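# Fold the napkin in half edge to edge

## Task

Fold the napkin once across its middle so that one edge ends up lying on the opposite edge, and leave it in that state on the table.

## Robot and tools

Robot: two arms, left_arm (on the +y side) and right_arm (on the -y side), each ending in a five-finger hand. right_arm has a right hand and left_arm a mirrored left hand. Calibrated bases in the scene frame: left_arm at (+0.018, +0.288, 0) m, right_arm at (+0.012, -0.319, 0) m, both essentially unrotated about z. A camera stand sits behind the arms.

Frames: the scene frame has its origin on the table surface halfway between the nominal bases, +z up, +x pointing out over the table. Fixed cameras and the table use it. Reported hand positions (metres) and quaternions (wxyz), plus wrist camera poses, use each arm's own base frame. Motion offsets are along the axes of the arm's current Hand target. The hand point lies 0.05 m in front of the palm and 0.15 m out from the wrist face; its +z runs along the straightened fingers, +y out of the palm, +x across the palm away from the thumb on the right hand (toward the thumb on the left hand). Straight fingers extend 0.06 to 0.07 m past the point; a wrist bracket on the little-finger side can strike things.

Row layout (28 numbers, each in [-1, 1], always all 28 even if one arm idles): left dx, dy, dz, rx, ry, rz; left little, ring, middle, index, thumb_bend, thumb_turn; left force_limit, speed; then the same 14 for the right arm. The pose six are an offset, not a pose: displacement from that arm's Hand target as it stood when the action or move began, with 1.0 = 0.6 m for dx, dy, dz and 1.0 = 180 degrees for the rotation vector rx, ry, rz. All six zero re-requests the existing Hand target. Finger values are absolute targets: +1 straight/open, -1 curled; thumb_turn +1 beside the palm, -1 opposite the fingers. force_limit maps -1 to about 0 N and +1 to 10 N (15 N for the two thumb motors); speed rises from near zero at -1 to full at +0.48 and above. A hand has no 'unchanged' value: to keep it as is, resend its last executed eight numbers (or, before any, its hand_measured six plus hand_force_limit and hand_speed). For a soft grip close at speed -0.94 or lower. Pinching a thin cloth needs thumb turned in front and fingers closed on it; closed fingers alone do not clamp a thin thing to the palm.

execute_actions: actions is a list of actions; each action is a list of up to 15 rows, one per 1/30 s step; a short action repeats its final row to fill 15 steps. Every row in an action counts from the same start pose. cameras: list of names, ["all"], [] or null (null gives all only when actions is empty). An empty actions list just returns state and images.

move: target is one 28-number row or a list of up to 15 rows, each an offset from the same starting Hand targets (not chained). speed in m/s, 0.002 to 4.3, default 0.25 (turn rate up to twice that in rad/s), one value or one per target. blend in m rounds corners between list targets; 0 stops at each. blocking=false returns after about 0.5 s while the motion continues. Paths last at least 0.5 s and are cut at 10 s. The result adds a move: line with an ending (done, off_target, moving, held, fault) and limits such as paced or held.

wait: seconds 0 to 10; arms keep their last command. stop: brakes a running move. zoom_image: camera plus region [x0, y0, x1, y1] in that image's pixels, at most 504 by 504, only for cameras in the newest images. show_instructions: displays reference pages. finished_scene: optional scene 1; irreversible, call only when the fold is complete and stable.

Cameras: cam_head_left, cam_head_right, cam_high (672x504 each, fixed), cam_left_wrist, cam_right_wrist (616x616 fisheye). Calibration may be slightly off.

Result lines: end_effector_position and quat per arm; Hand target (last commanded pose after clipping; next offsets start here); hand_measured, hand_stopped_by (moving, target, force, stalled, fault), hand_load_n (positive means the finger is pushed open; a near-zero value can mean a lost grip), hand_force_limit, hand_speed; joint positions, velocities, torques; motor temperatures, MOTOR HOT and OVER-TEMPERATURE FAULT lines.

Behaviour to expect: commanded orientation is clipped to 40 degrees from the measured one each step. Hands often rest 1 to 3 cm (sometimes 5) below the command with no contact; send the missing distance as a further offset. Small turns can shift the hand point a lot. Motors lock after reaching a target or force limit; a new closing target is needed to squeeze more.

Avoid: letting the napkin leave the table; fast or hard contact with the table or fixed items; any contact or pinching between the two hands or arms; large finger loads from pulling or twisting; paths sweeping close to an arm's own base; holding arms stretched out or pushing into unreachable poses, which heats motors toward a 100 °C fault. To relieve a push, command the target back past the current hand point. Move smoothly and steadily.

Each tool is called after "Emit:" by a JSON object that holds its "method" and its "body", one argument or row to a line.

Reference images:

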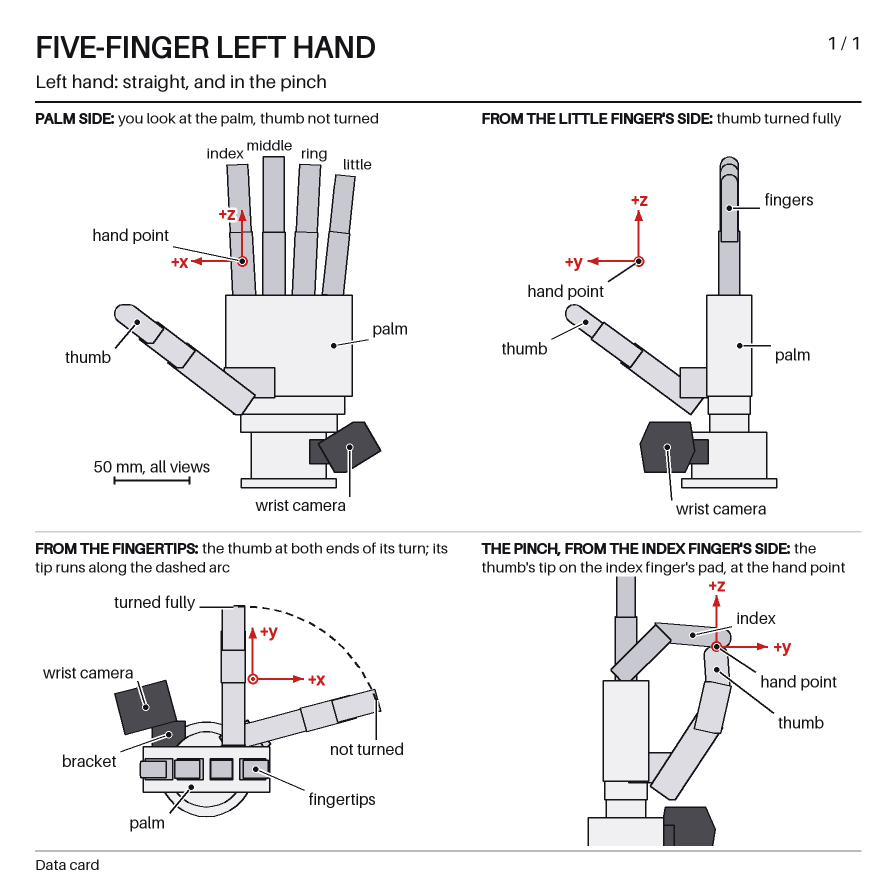

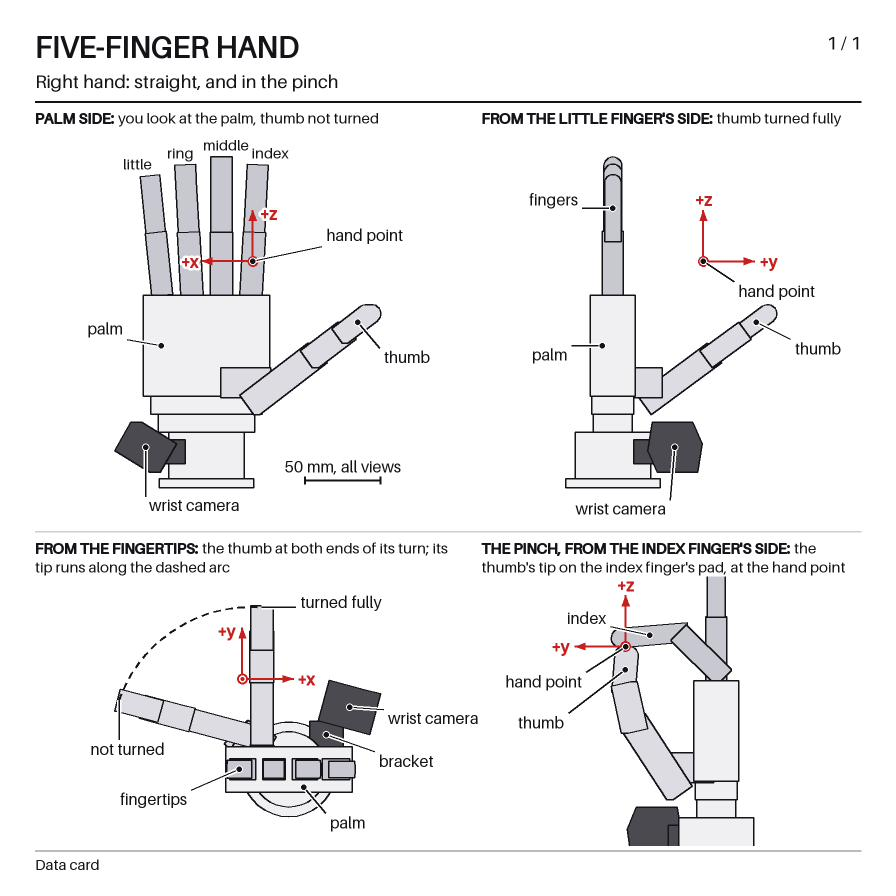

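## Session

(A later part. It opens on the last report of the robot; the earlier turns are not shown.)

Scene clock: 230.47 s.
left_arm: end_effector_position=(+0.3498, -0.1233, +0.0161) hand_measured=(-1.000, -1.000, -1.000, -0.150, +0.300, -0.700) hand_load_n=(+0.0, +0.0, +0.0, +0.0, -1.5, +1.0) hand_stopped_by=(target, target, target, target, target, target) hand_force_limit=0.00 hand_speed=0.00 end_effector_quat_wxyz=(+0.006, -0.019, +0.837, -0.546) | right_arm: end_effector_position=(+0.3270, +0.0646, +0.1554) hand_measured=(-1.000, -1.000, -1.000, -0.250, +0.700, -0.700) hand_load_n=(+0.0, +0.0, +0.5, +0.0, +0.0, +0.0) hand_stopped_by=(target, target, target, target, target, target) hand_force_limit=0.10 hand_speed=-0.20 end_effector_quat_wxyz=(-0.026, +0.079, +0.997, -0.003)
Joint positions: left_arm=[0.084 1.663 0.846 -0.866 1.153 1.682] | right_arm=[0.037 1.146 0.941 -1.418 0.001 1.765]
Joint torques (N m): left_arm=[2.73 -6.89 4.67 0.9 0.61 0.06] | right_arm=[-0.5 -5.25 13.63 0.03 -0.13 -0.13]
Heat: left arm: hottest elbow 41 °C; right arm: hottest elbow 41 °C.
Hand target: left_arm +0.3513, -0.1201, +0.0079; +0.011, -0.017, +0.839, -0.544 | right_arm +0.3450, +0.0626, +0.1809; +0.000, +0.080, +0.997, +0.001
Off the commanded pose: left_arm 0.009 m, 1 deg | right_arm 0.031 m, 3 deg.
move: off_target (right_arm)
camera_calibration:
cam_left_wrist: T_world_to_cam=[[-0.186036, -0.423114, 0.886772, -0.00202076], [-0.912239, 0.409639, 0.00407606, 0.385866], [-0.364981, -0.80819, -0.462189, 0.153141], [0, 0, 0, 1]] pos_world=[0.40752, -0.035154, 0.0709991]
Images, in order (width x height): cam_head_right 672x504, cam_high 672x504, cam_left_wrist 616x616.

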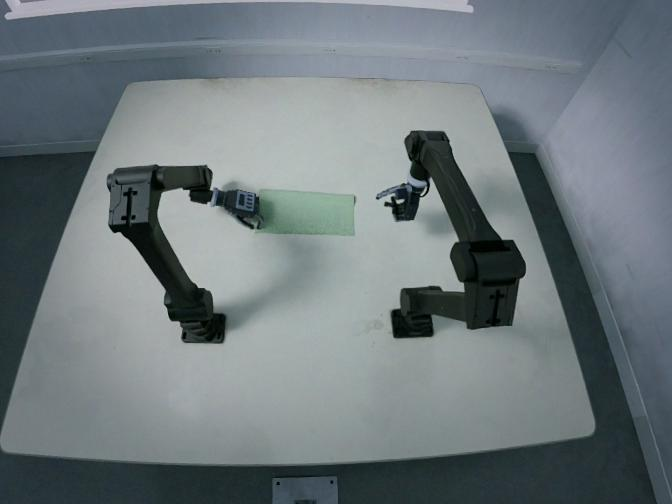

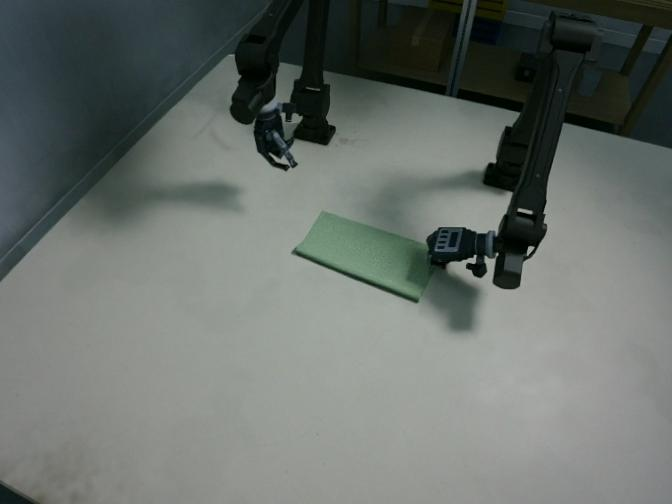

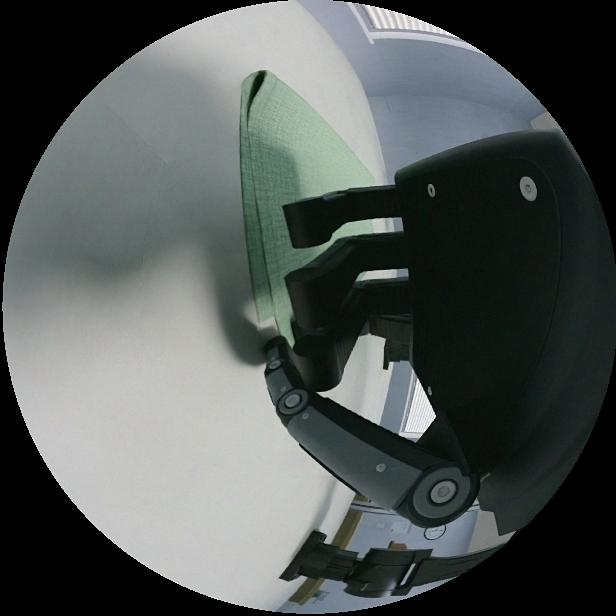

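Emit:
{"method": "move", "body": {
  "target": [-0.0003,0.0122,0.0055,0,0,0,-1,-1,-1,-0.15,0.26,-0.7,0.0,-0.3,0,0,0,0,0,0,-1,-1,-1,-0.25,0.7,-0.7,0.1,-0.2],
  "speed": 0.06,
  "cameras": ["cam_head_right","cam_left_wrist","cam_right_wrist"]
}}

Emit:
{"method": "zoom_image", "body": {
  "camera": "cam_head_right",
  "region": [230, 200, 290, 250]
}}

Emit:
{"method": "zoom_image", "body": {
  "camera": "cam_right_wrist",
  "region": [440, 250, 600, 410]
}}

Emit:
{"method": "zoom_image", "body": {
  "camera": "cam_left_wrist",
  "region": [200, 260, 360, 420]
}}

Scene clock: 231.70 s.
left_arm: end_effector_position=(+0.3511, -0.1231, +0.0142) hand_measured=(-1.000, -1.000, -1.000, -0.150, +0.260, -0.700) hand_load_n=(+0.0, +0.0, +0.0, +0.0, -2.0, +3.0) hand_stopped_by=(target, target, target, target, target, target) hand_force_limit=0.00 hand_speed=-0.30 end_effector_quat_wxyz=(+0.010, -0.018, +0.836, -0.548) | right_arm: end_effector_position=(+0.3270, +0.0646, +0.1554) hand_measured=(-1.000, -1.000, -1.000, -0.250, +0.700, -0.700) hand_load_n=(+0.0, +0.0, +0.0, +0.0, +0.0, +0.0) hand_stopped_by=(target, target, target, target, target, target) hand_force_limit=0.10 hand_speed=-0.20 end_effector_quat_wxyz=(-0.026, +0.079, +0.997, -0.003)
Joint positions: left_arm=[0.086 1.667 0.842 -0.852 1.157 1.682] | right_arm=[0.037 1.146 0.941 -1.418 0.001 1.765]
Joint torques (N m): left_arm=[2.49 -5.54 4.48 1.11 0.45 0.08] | right_arm=[-0.85 -5.19 13.6 0.21 -0.11 -0.12]
Heat: left arm: hottest elbow 41 °C; right arm: hottest elbow 41 °C.
Hand target: left_arm +0.3514, -0.1201, -0.0001; +0.011, -0.017, +0.838, -0.545 | right_arm +0.3450, +0.0626, +0.1809; +0.000, +0.080, +0.997, +0.001
Off the commanded pose: left_arm 0.015 m, 1 deg | right_arm 0.031 m, 3 deg.
move: off_target (left_arm, right_arm)
camera_calibration:
cam_left_wrist: T_world_to_cam=[[-0.191473, -0.420363, 0.886923, 0.00222879], [-0.913184, 0.407529, -0.00399164, 0.387157], [-0.359769, -0.810688, -0.461899, 0.150729], [0, 0, 0, 1]] pos_world=[0.4082, -0.0346469, 0.06919]
cam_right_wrist: T_world_to_cam=[[-0.169811, 0.985476, -0.000925096, -0.0112103], [0.841697, 0.145524, 0.519969, -0.375126], [0.512552, 0.087518, -0.854184, 0.0749022], [0, 0, 0, 1]] pos_world=[0.275447, 0.0590821, 0.259024]
Images, in order (width x height): cam_head_right 672x504, cam_left_wrist 616x616, cam_right_wrist 616x616.

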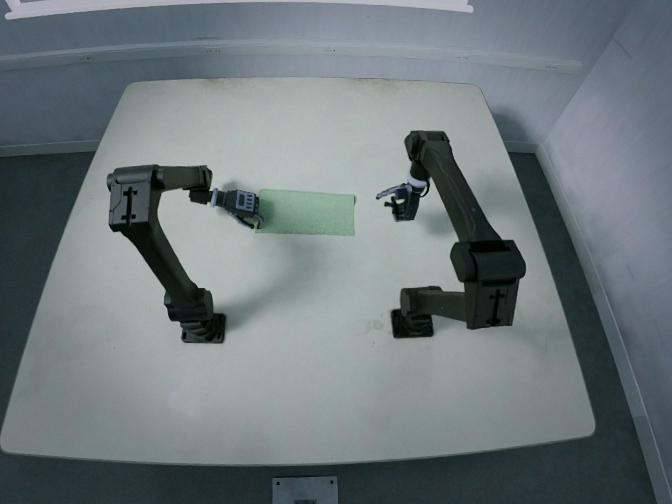

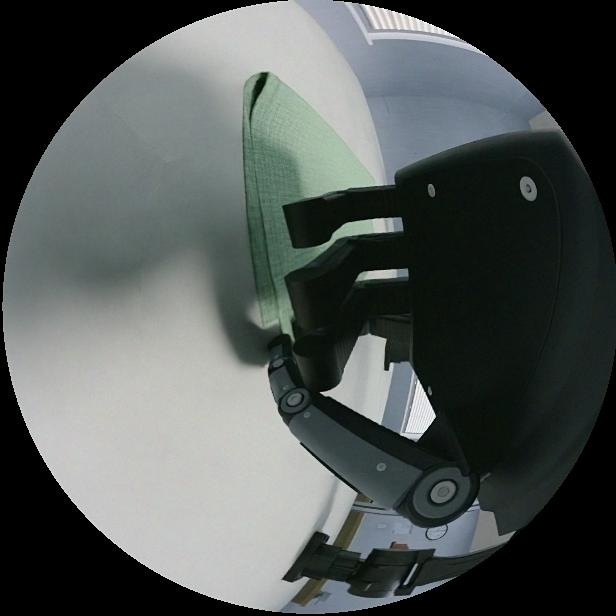

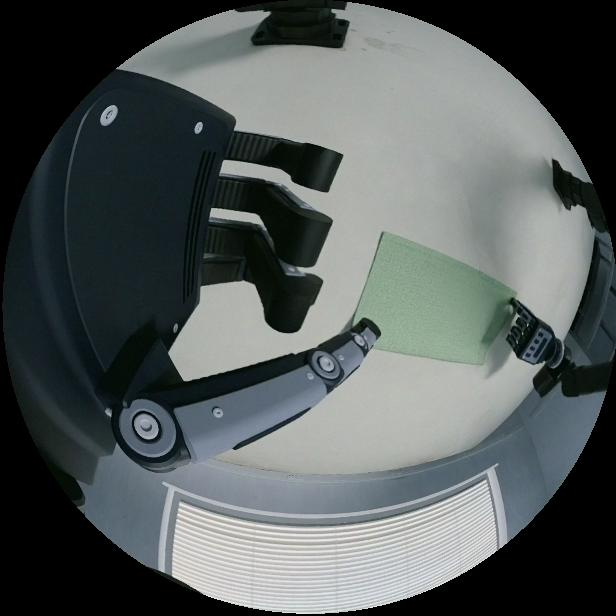

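Scaled by 8.400 from the camera's 672x504 image, which has a finer 960x720 frame.

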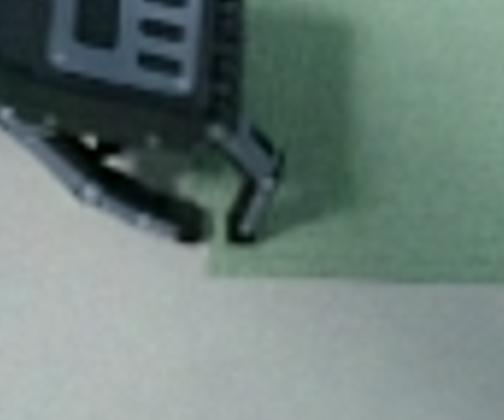

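Scaled by 3.150 from the camera's 616x616 image, which has a finer 880x880 frame.

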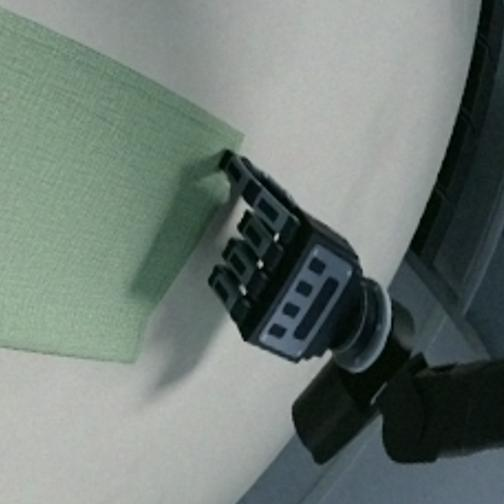

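Scaled by 3.150 from the camera's 616x616 image, which has a finer 880x880 frame.

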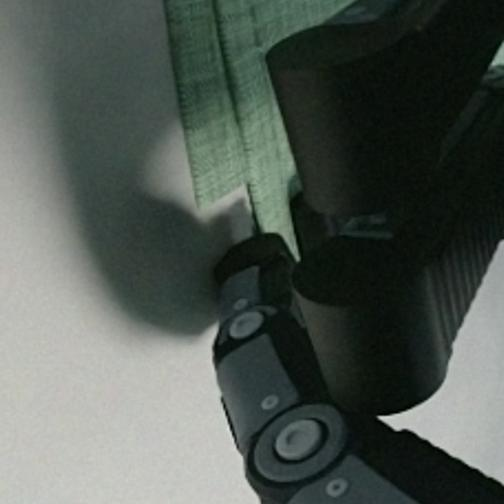

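Emit:
{"method": "move", "body": {
  "target": [0,0,0,0,0,0,-1,-1,-1,-0.15,0.08,-0.7,0.0,-0.5,0,0,0,0,0,0,-1,-1,-1,-0.25,0.7,-0.7,0.1,-0.2],
  "speed": 0.06,
  "cameras": ["cam_head_right","cam_left_wrist","cam_right_wrist"]
}}

Emit:
{"method": "zoom_image", "body": {
  "camera": "cam_head_right",
  "region": [230, 200, 290, 250]
}}

Emit:
{"method": "zoom_image", "body": {
  "camera": "cam_left_wrist",
  "region": [200, 260, 360, 420]
}}

Scene clock: 232.63 s.
left_arm: end_effector_position=(+0.3515, -0.1233, +0.0134) hand_measured=(-1.000, -1.000, -1.000, -0.150, +0.080, -0.700) hand_load_n=(+0.0, +0.0, +0.0, -3.0, +0.0, -0.5) hand_stopped_by=(target, target, target, target, target, target) hand_force_limit=0.00 hand_speed=-0.50 end_effector_quat_wxyz=(+0.010, -0.018, +0.836, -0.549) | right_arm: end_effector_position=(+0.3270, +0.0646, +0.1554) hand_measured=(-1.000, -1.000, -1.000, -0.250, +0.700, -0.700) hand_load_n=(+0.0, +0.0, +0.0, +0.0, +0.0, +0.0) hand_stopped_by=(target, target, target, target, target, target) hand_force_limit=0.10 hand_speed=-0.20 end_effector_quat_wxyz=(-0.026, +0.079, +0.997, -0.003)
Joint positions: left_arm=[0.087 1.67 0.842 -0.848 1.16 1.682] | right_arm=[0.037 1.146 0.941 -1.418 0.001 1.765]
Joint torques (N m): left_arm=[2.37 -5.54 4.49 1.1 0.35 0.06] | right_arm=[-0.97 -5.42 13.74 0.21 -0.17 -0.14]
Heat: left arm: hottest elbow 41 °C; right arm: hottest elbow 41 °C.
Hand target: left_arm +0.3515, -0.1201, -0.0001; +0.011, -0.017, +0.839, -0.544 | right_arm +0.3450, +0.0626, +0.1809; +0.000, +0.080, +0.997, +0.001
Off the commanded pose: left_arm 0.014 m, 1 deg | right_arm 0.031 m, 3 deg.
move: off_target (left_arm, right_arm)
camera_calibration:
cam_left_wrist: T_world_to_cam=[[-0.191737, -0.418206, 0.887885, 0.00329858], [-0.913474, 0.406858, -0.0056277, 0.387629], [-0.35889, -0.812139, -0.46003, 0.149837], [0, 0, 0, 1]] pos_world=[0.408496, -0.034642, 0.0681821]
cam_right_wrist: T_world_to_cam=[[-0.169811, 0.985476, -0.000925096, -0.0112103], [0.841697, 0.145524, 0.519969, -0.375126], [0.512552, 0.087518, -0.854184, 0.0749022], [0, 0, 0, 1]] pos_world=[0.275447, 0.0590821, 0.259024]
Images, in order (width x height): cam_head_right 672x504, cam_left_wrist 616x616, cam_right_wrist 616x616.

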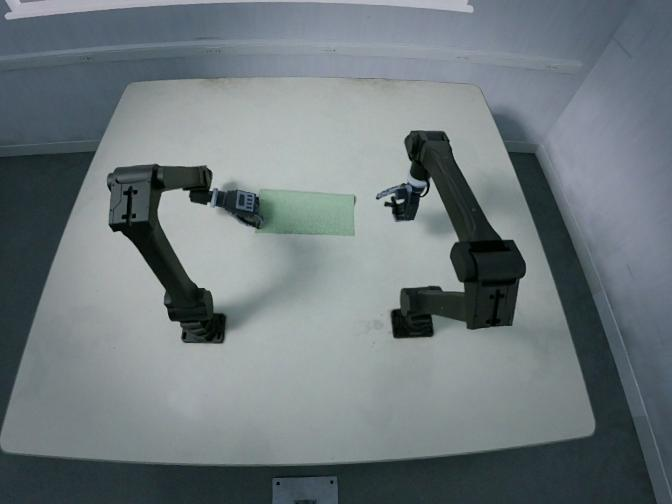

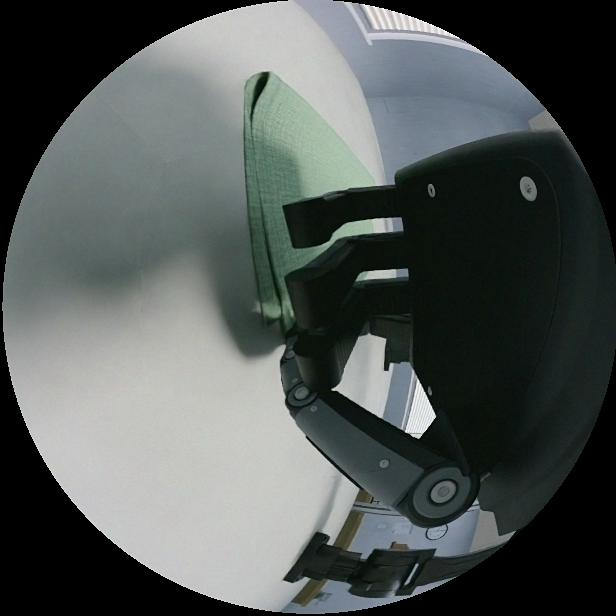

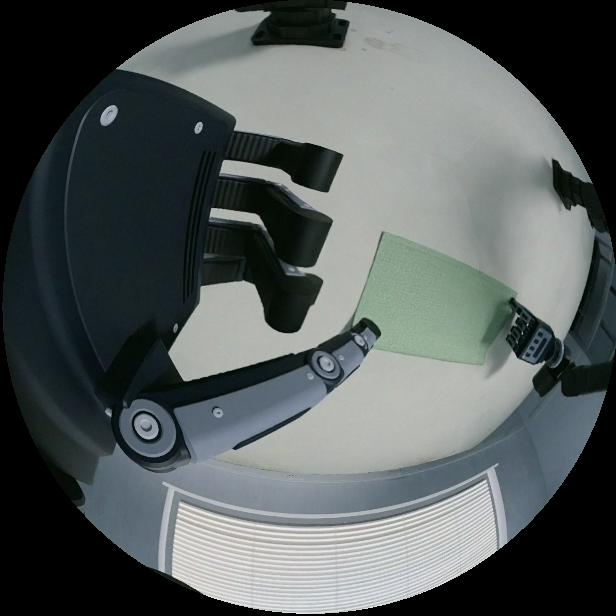

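Scaled by 8.400 from the camera's 672x504 image, which has a finer 960x720 frame.

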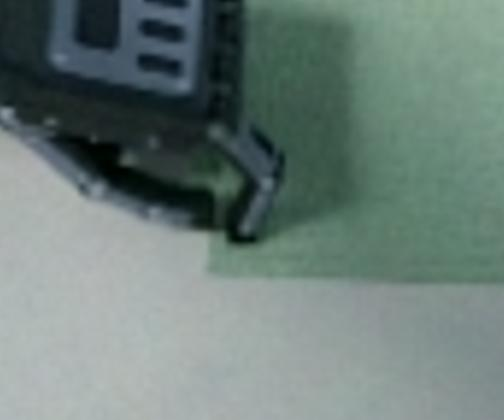

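Scaled by 3.150 from the camera's 616x616 image, which has a finer 880x880 frame.

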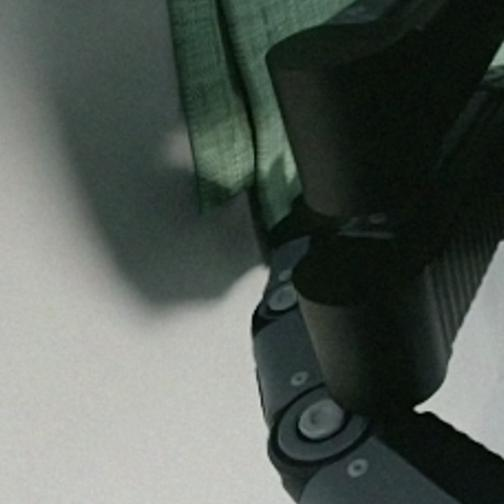

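Emit:
{"method": "move", "body": {
  "target": [0,0,0,0,0,0,-1,-1,-1,-0.32,0.08,-0.7,0.0,-0.5,0,0,0,0,0,0,-1,-1,-1,-0.25,0.7,-0.7,0.1,-0.2],
  "speed": 0.06,
  "cameras": ["cam_head_right","cam_left_wrist"]
}}

Emit:
{"method": "zoom_image", "body": {
  "camera": "cam_head_right",
  "region": [230, 200, 290, 250]
}}

Emit:
{"method": "zoom_image", "body": {
  "camera": "cam_left_wrist",
  "region": [200, 260, 360, 420]
}}

Scene clock: 233.43 s.
left_arm: end_effector_position=(+0.3523, -0.1235, +0.0124) hand_measured=(-1.000, -1.000, -1.000, -0.236, +0.080, -0.700) hand_load_n=(+0.0, +0.0, +0.0, +7.5, +1.0, +0.0) hand_stopped_by=(target, target, target, force, target, target) hand_force_limit=0.00 hand_speed=-0.50 end_effector_quat_wxyz=(+0.012, -0.018, +0.835, -0.550) | right_arm: end_effector_position=(+0.3270, +0.0646, +0.1554) hand_measured=(-1.000, -1.000, -1.000, -0.250, +0.700, -0.700) hand_load_n=(+0.0, +0.0, +0.5, +0.0, +0.0, +0.0) hand_stopped_by=(target, target, target, target, target, target) hand_force_limit=0.10 hand_speed=-0.20 end_effector_quat_wxyz=(-0.026, +0.079, +0.997, -0.003)
Joint positions: left_arm=[0.087 1.673 0.842 -0.842 1.162 1.682] | right_arm=[0.037 1.146 0.941 -1.418 0.001 1.765]
Joint torques (N m): left_arm=[2.26 -5.89 4.44 0.87 0.29 0.07] | right_arm=[-1.08 -5.42 13.71 0.14 -0.11 -0.13]
Heat: left arm: hottest elbow 40 °C; right arm: hottest elbow 41 °C.
Hand target: left_arm +0.3515, -0.1201, -0.0002; +0.011, -0.017, +0.839, -0.544 | right_arm +0.3450, +0.0626, +0.1809; +0.000, +0.080, +0.997, +0.001
Off the commanded pose: left_arm 0.013 m, 1 deg | right_arm 0.031 m, 3 deg.
move: off_target (left_arm, right_arm)
camera_calibration:
cam_left_wrist: T_world_to_cam=[[-0.194126, -0.416786, 0.888034, 0.005211], [-0.913533, 0.406668, -0.00883695, 0.388531], [-0.357452, -0.812964, -0.459693, 0.148951], [0, 0, 0, 1]] pos_world=[0.409191, -0.0347391, 0.0672777]
Images, in order (width x height): cam_head_right 672x504, cam_left_wrist 616x616.

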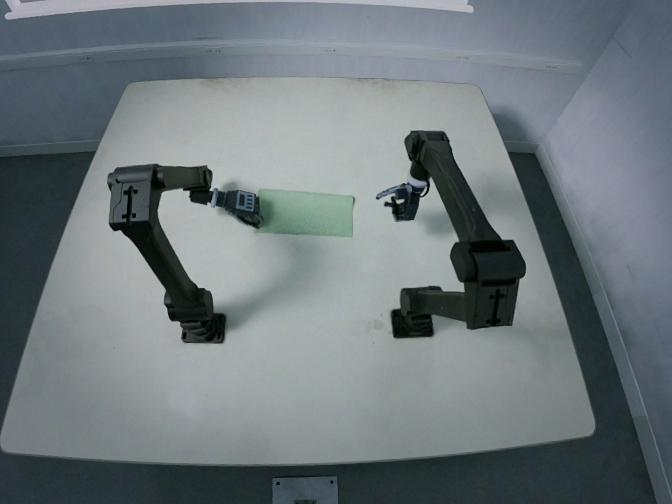

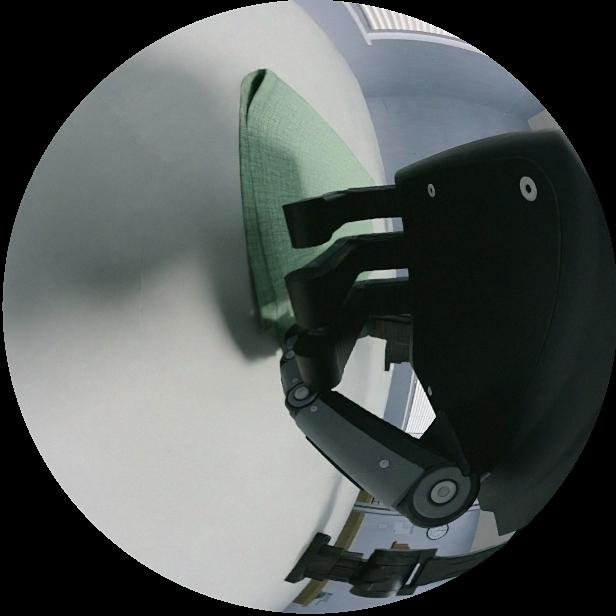

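Scaled by 8.400 from the camera's 672x504 image, which has a finer 960x720 frame.

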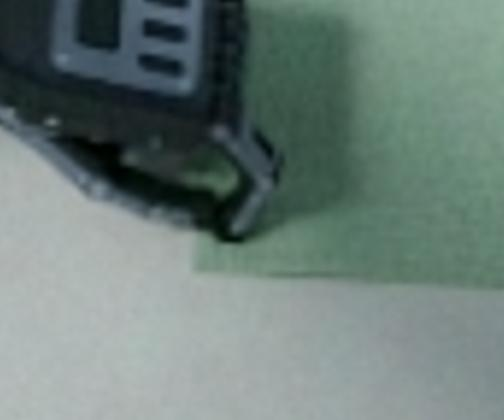

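Scaled by 3.150 from the camera's 616x616 image, which has a finer 880x880 frame.

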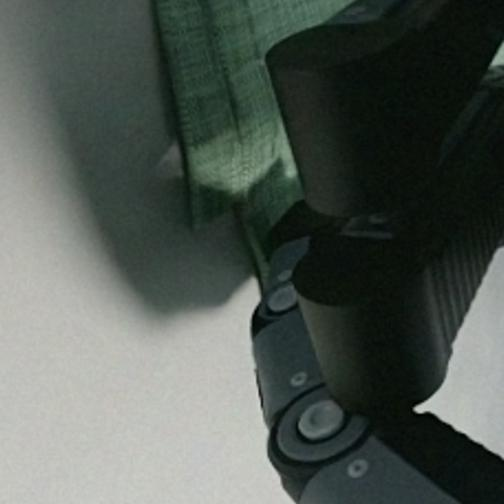

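Emit:
{"method": "move", "body": {
  "target": [0.0025,-0.091,-0.041,0,0,0,-1,-1,-1,-0.32,0.08,-0.7,0.0,-0.5,0,0,0,0,0,0,-1,-1,-1,-0.25,0.7,-0.7,0.1,-0.2],
  "speed": 0.08,
  "cameras": ["cam_head_right","cam_left_wrist","cam_high"]
}}

Emit:
{"method": "zoom_image", "body": {
  "camera": "cam_head_right",
  "region": [230, 170, 370, 250]
}}

Scene clock: 235.17 s.
left_arm: end_effector_position=(+0.3326, -0.1238, +0.0481) hand_measured=(-1.000, -1.000, -1.000, -0.236, +0.080, -0.700) hand_load_n=(+0.0, +0.0, +0.0, +8.5, +1.0, +0.0) hand_stopped_by=(target, target, target, force, target, target) hand_force_limit=0.00 hand_speed=-0.50 end_effector_quat_wxyz=(-0.008, -0.030, +0.837, -0.547) | right_arm: end_effector_position=(+0.3270, +0.0646, +0.1554) hand_measured=(-1.000, -1.000, -1.000, -0.250, +0.700, -0.700) hand_load_n=(+0.0, +0.0, +0.0, +0.0, +0.0, +0.0) hand_stopped_by=(target, target, target, target, target, target) hand_force_limit=0.10 hand_speed=-0.20 end_effector_quat_wxyz=(-0.026, +0.079, +0.997, -0.003)
Joint positions: left_arm=[0.087 1.576 0.842 -0.985 1.152 1.682] | right_arm=[0.037 1.146 0.941 -1.418 0.001 1.765]
Joint torques (N m): left_arm=[2.43 -7.71 8.06 -0.4 0.64 0.05] | right_arm=[-0.73 -5.13 13.63 0.06 -0.15 -0.11]
Heat: left arm: hottest elbow 40 °C; right arm: hottest elbow 41 °C.
Hand target: left_arm +0.3499, -0.1200, +0.0598; +0.011, -0.017, +0.838, -0.545 | right_arm +0.3450, +0.0626, +0.1809; +0.000, +0.080, +0.997, +0.001
Off the commanded pose: left_arm 0.021 m, 3 deg | right_arm 0.031 m, 3 deg.
move: off_target (left_arm, right_arm)
camera_calibration:
cam_left_wrist: T_world_to_cam=[[-0.15392, -0.422137, 0.893369, -0.0446524], [-0.912414, 0.407729, 0.0354598, 0.368616], [-0.379221, -0.809665, -0.447922, 0.165123], [0, 0, 0, 1]] pos_world=[0.392076, -0.0354506, 0.100782]
Images, in order (width x height): cam_head_right 672x504, cam_high 672x504, cam_left_wrist 616x616.

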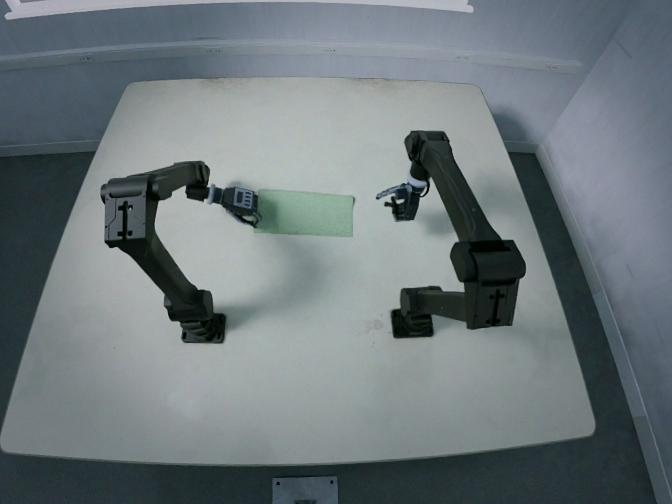

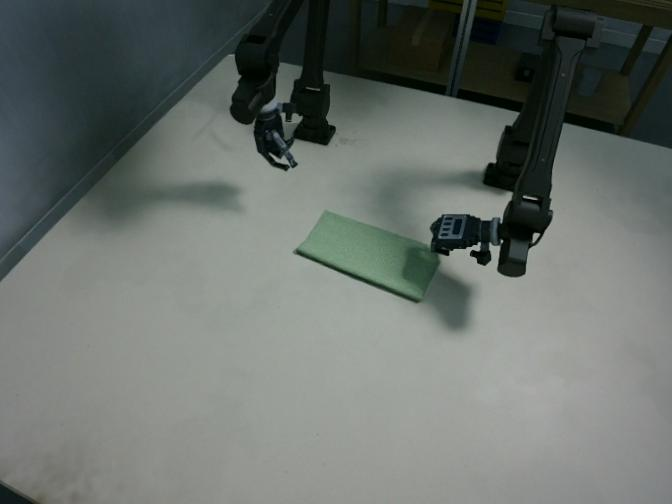

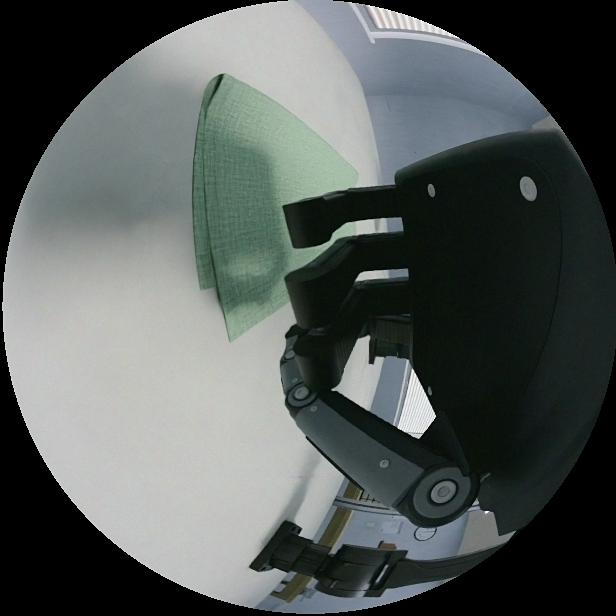

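Scaled by 3.600 from the camera's 672x504 image, which has a finer 960x720 frame.

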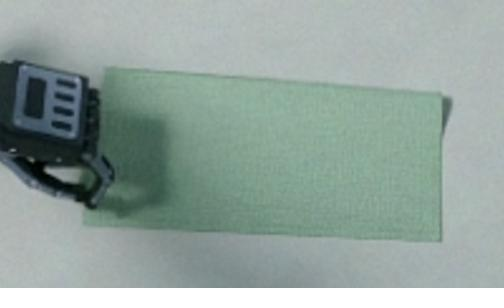

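Emit:
{"method": "move", "body": {
  "target": [0.001,0.0868,0.0388,0,0,0,-1,-1,-1,-0.15,0.9,0.9,0.0,0.2,0,0,0,0,0,0,-1,-1,-1,-0.25,0.7,-0.7,0.1,-0.2],
  "speed": 0.08,
  "cameras": ["cam_head_right","cam_left_wrist","cam_high"]
}}

Emit:
{"method": "zoom_image", "body": {
  "camera": "cam_head_right",
  "region": [230, 180, 310, 250]
}}

Emit:
{"method": "zoom_image", "body": {
  "camera": "cam_left_wrist",
  "region": [200, 220, 400, 420]
}}

Scene clock: 237.20 s.
left_arm: end_effector_position=(+0.3497, -0.1226, +0.0136) hand_measured=(-1.000, -1.000, -1.000, -0.150, +0.900, +0.900) hand_load_n=(+0.0, +0.0, +0.0, -2.0, +0.0, -0.5) hand_stopped_by=(target, target, target, target, target, target) hand_force_limit=0.00 hand_speed=0.20 end_effector_quat_wxyz=(+0.009, -0.019, +0.836, -0.548) | right_arm: end_effector_position=(+0.3270, +0.0646, +0.1554) hand_measured=(-1.000, -1.000, -1.000, -0.250, +0.700, -0.700) hand_load_n=(+0.0, +0.0, +0.0, +0.5, +0.0, +0.0) hand_stopped_by=(target, target, target, target, target, target) hand_force_limit=0.10 hand_speed=-0.20 end_effector_quat_wxyz=(-0.026, +0.079, +0.997, -0.003)
Joint positions: left_arm=[0.088 1.668 0.84 -0.855 1.157 1.686] | right_arm=[0.037 1.146 0.941 -1.418 0.001 1.765]
Joint torques (N m): left_arm=[2.14 -6.36 4.38 1.02 0.46 0.04] | right_arm=[-1.49 -4.84 13.85 0.13 -0.14 -0.11]
Heat: left arm: hottest elbow 40 °C; right arm: hottest elbow 41 °C.
Hand target: left_arm +0.3494, -0.1199, +0.0028; +0.012, -0.017, +0.839, -0.544 | right_arm +0.3450, +0.0626, +0.1809; +0.000, +0.080, +0.997, +0.001
Off the commanded pose: left_arm 0.011 m, 1 deg | right_arm 0.031 m, 3 deg.
move: off_target (left_arm, right_arm)
camera_calibration:
cam_left_wrist: T_world_to_cam=[[-0.18911, -0.420434, 0.887397, 0.00181588], [-0.913238, 0.407424, -0.00158621, 0.385621], [-0.36088, -0.810704, -0.461004, 0.150734], [0, 0, 0, 1]] pos_world=[0.406904, -0.0341469, 0.0684894]
Images, in order (width x height): cam_head_right 672x504, cam_high 672x504, cam_left_wrist 616x616.

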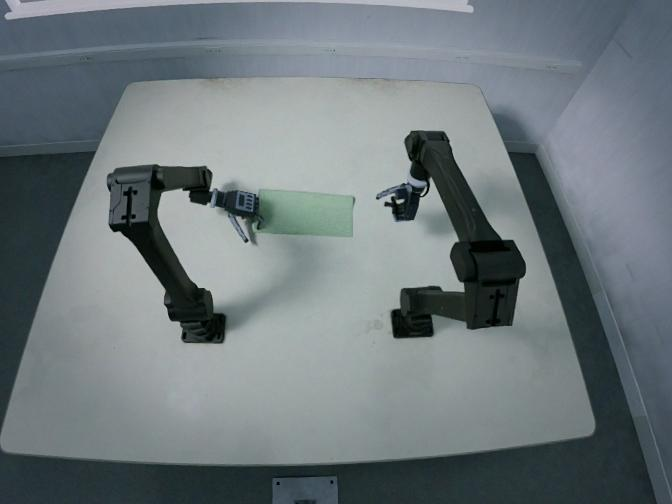

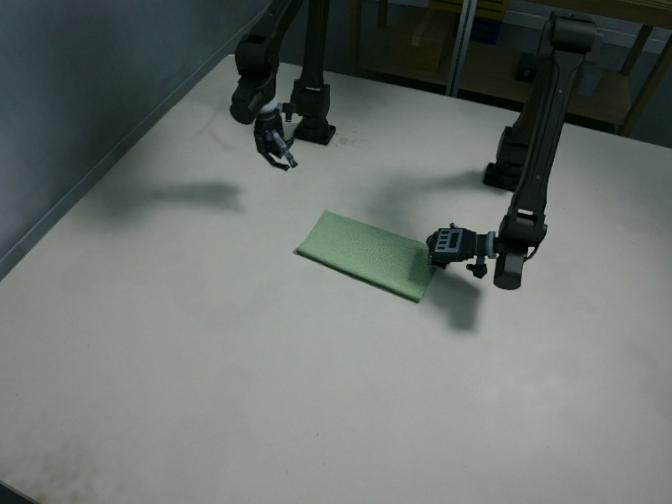

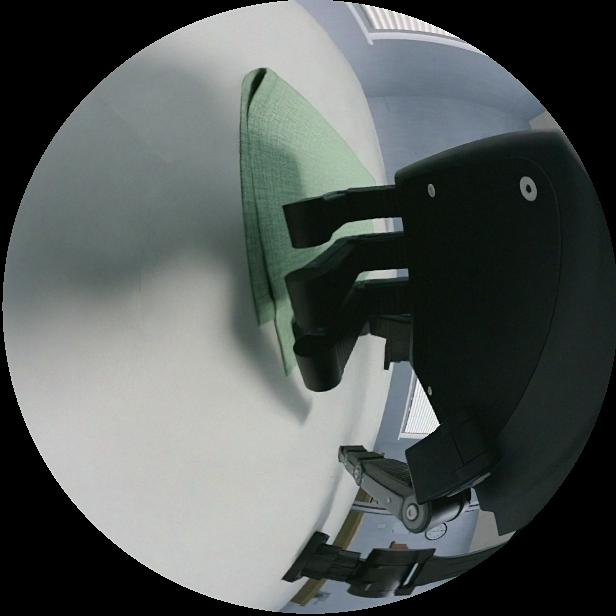

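Scaled by 6.300 from the camera's 672x504 image, which has a finer 960x720 frame.

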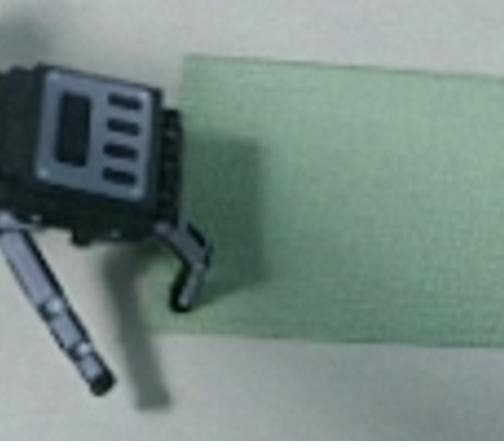

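Scaled by 2.520 from the camera's 616x616 image, which has a finer 880x880 frame.

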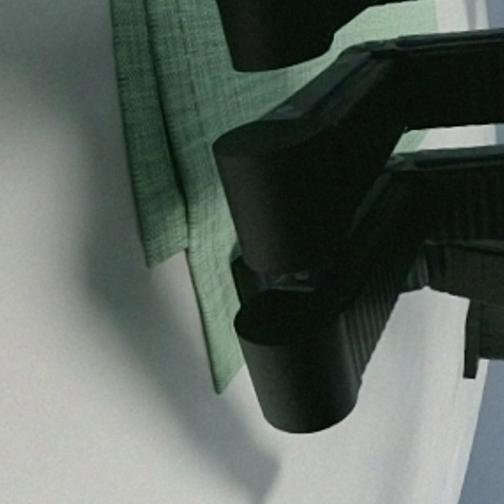

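Emit:
{"method": "move", "body": {
  "target": [-0.0418,-0.0003,-0.0017,0,0,0,-1,-1,-1,-0.15,0.9,0.9,0.0,0.2,0,0,0,0,0,0,-1,-1,-1,-0.25,0.7,-0.7,0.1,-0.2],
  "speed": 0.05,
  "cameras": ["cam_head_right","cam_left_wrist","cam_high"]
}}

Emit:
{"method": "zoom_image", "body": {
  "camera": "cam_head_right",
  "region": [230, 180, 310, 250]
}}

Emit:
{"method": "zoom_image", "body": {
  "camera": "cam_left_wrist",
  "region": [200, 220, 400, 420]
}}

Emit:
{"method": "zoom_image", "body": {
  "camera": "cam_high",
  "region": [280, 200, 450, 310]
}}

Scene clock: 238.47 s.
left_arm: end_effector_position=(+0.3575, -0.1235, +0.0129) hand_measured=(-1.000, -1.000, -1.000, -0.150, +0.900, +0.900) hand_load_n=(+0.0, +0.0, +0.0, -2.0, +0.0, -0.5) hand_stopped_by=(target, target, target, target, target, target) hand_force_limit=0.00 hand_speed=0.20 end_effector_quat_wxyz=(+0.001, -0.032, +0.832, -0.555) | right_arm: end_effector_position=(+0.3270, +0.0646, +0.1554) hand_measured=(-1.000, -1.000, -1.000, -0.250, +0.700, -0.700) hand_load_n=(+0.0, +0.0, +0.0, +0.0, -0.5, +0.0) hand_stopped_by=(target, target, target, target, target, target) hand_force_limit=0.10 hand_speed=-0.20 end_effector_quat_wxyz=(-0.026, +0.079, +0.997, -0.003)
Joint positions: left_arm=[0.09 1.697 0.867 -0.86 1.173 1.665] | right_arm=[0.037 1.146 0.941 -1.418 0.001 1.765]
Joint torques (N m): left_arm=[2.2 -5.83 7.57 0.43 -0.06 0.21] | right_arm=[-0.56 -4.72 13.67 0.21 -0.13 -0.14]
Heat: left arm: hottest elbow 40 °C; right arm: hottest elbow 41 °C.
Hand target: left_arm +0.3746, -0.1181, +0.0034; +0.012, -0.017, +0.839, -0.545 | right_arm +0.3450, +0.0626, +0.1809; +0.000, +0.080, +0.997, +0.001
Off the commanded pose: left_arm 0.020 m, 2 deg | right_arm 0.031 m, 3 deg.
move: off_target (left_arm, right_arm)
camera_calibration:
cam_left_wrist: T_world_to_cam=[[-0.160244, -0.4074, 0.899082, -0.005248], [-0.918049, 0.39615, 0.0158826, 0.393261], [-0.362641, -0.822855, -0.437493, 0.151442], [0, 0, 0, 1]] pos_world=[0.415111, -0.0333132, 0.0647273]
Images, in order (width x height): cam_head_right 672x504, cam_high 672x504, cam_left_wrist 616x616.

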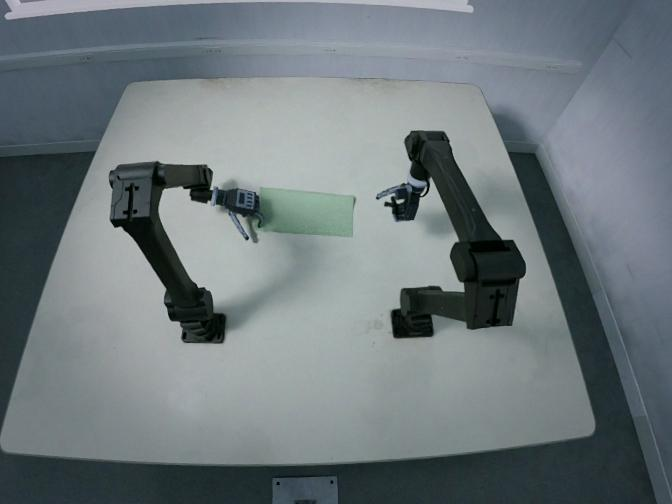

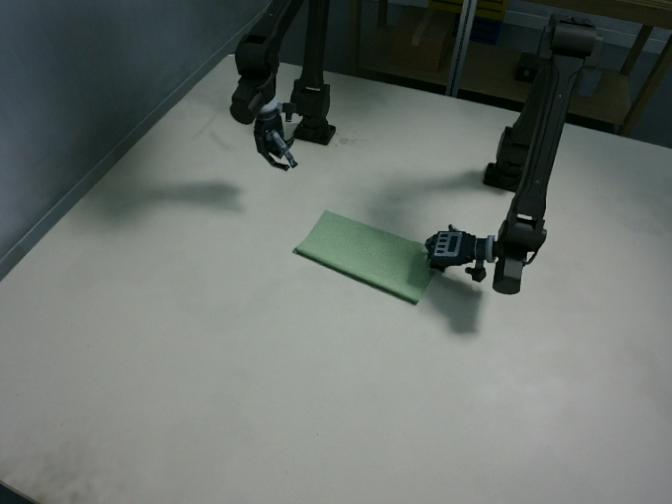

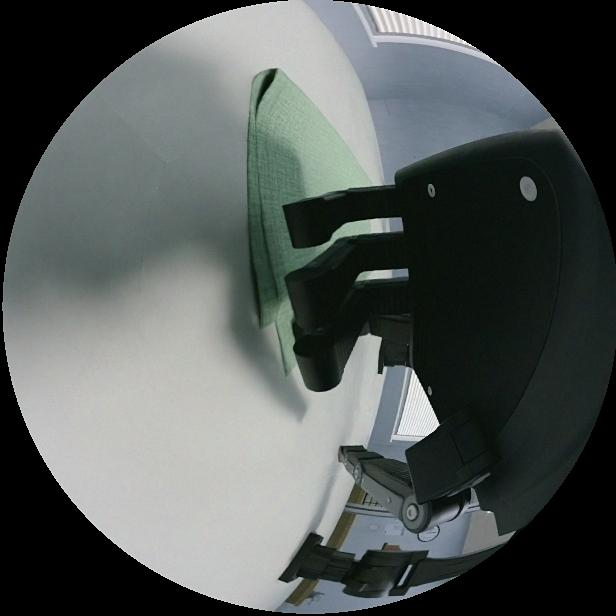

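Scaled by 6.300 from the camera's 672x504 image, which has a finer 960x720 frame.

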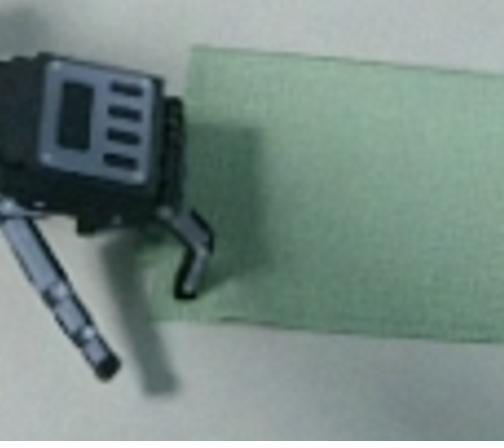

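Scaled by 2.520 from the camera's 616x616 image, which has a finer 880x880 frame.

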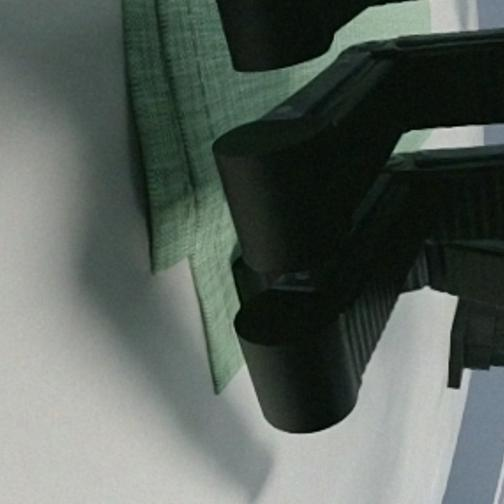

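Scaled by 2.965 from the camera's 672x504 image, which has a finer 960x720 frame.

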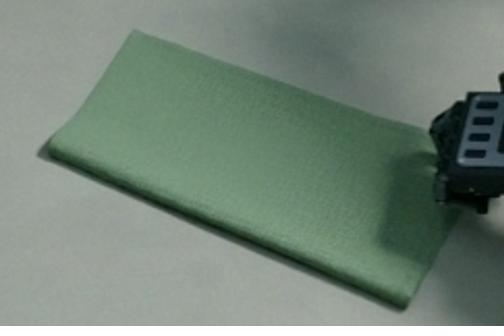

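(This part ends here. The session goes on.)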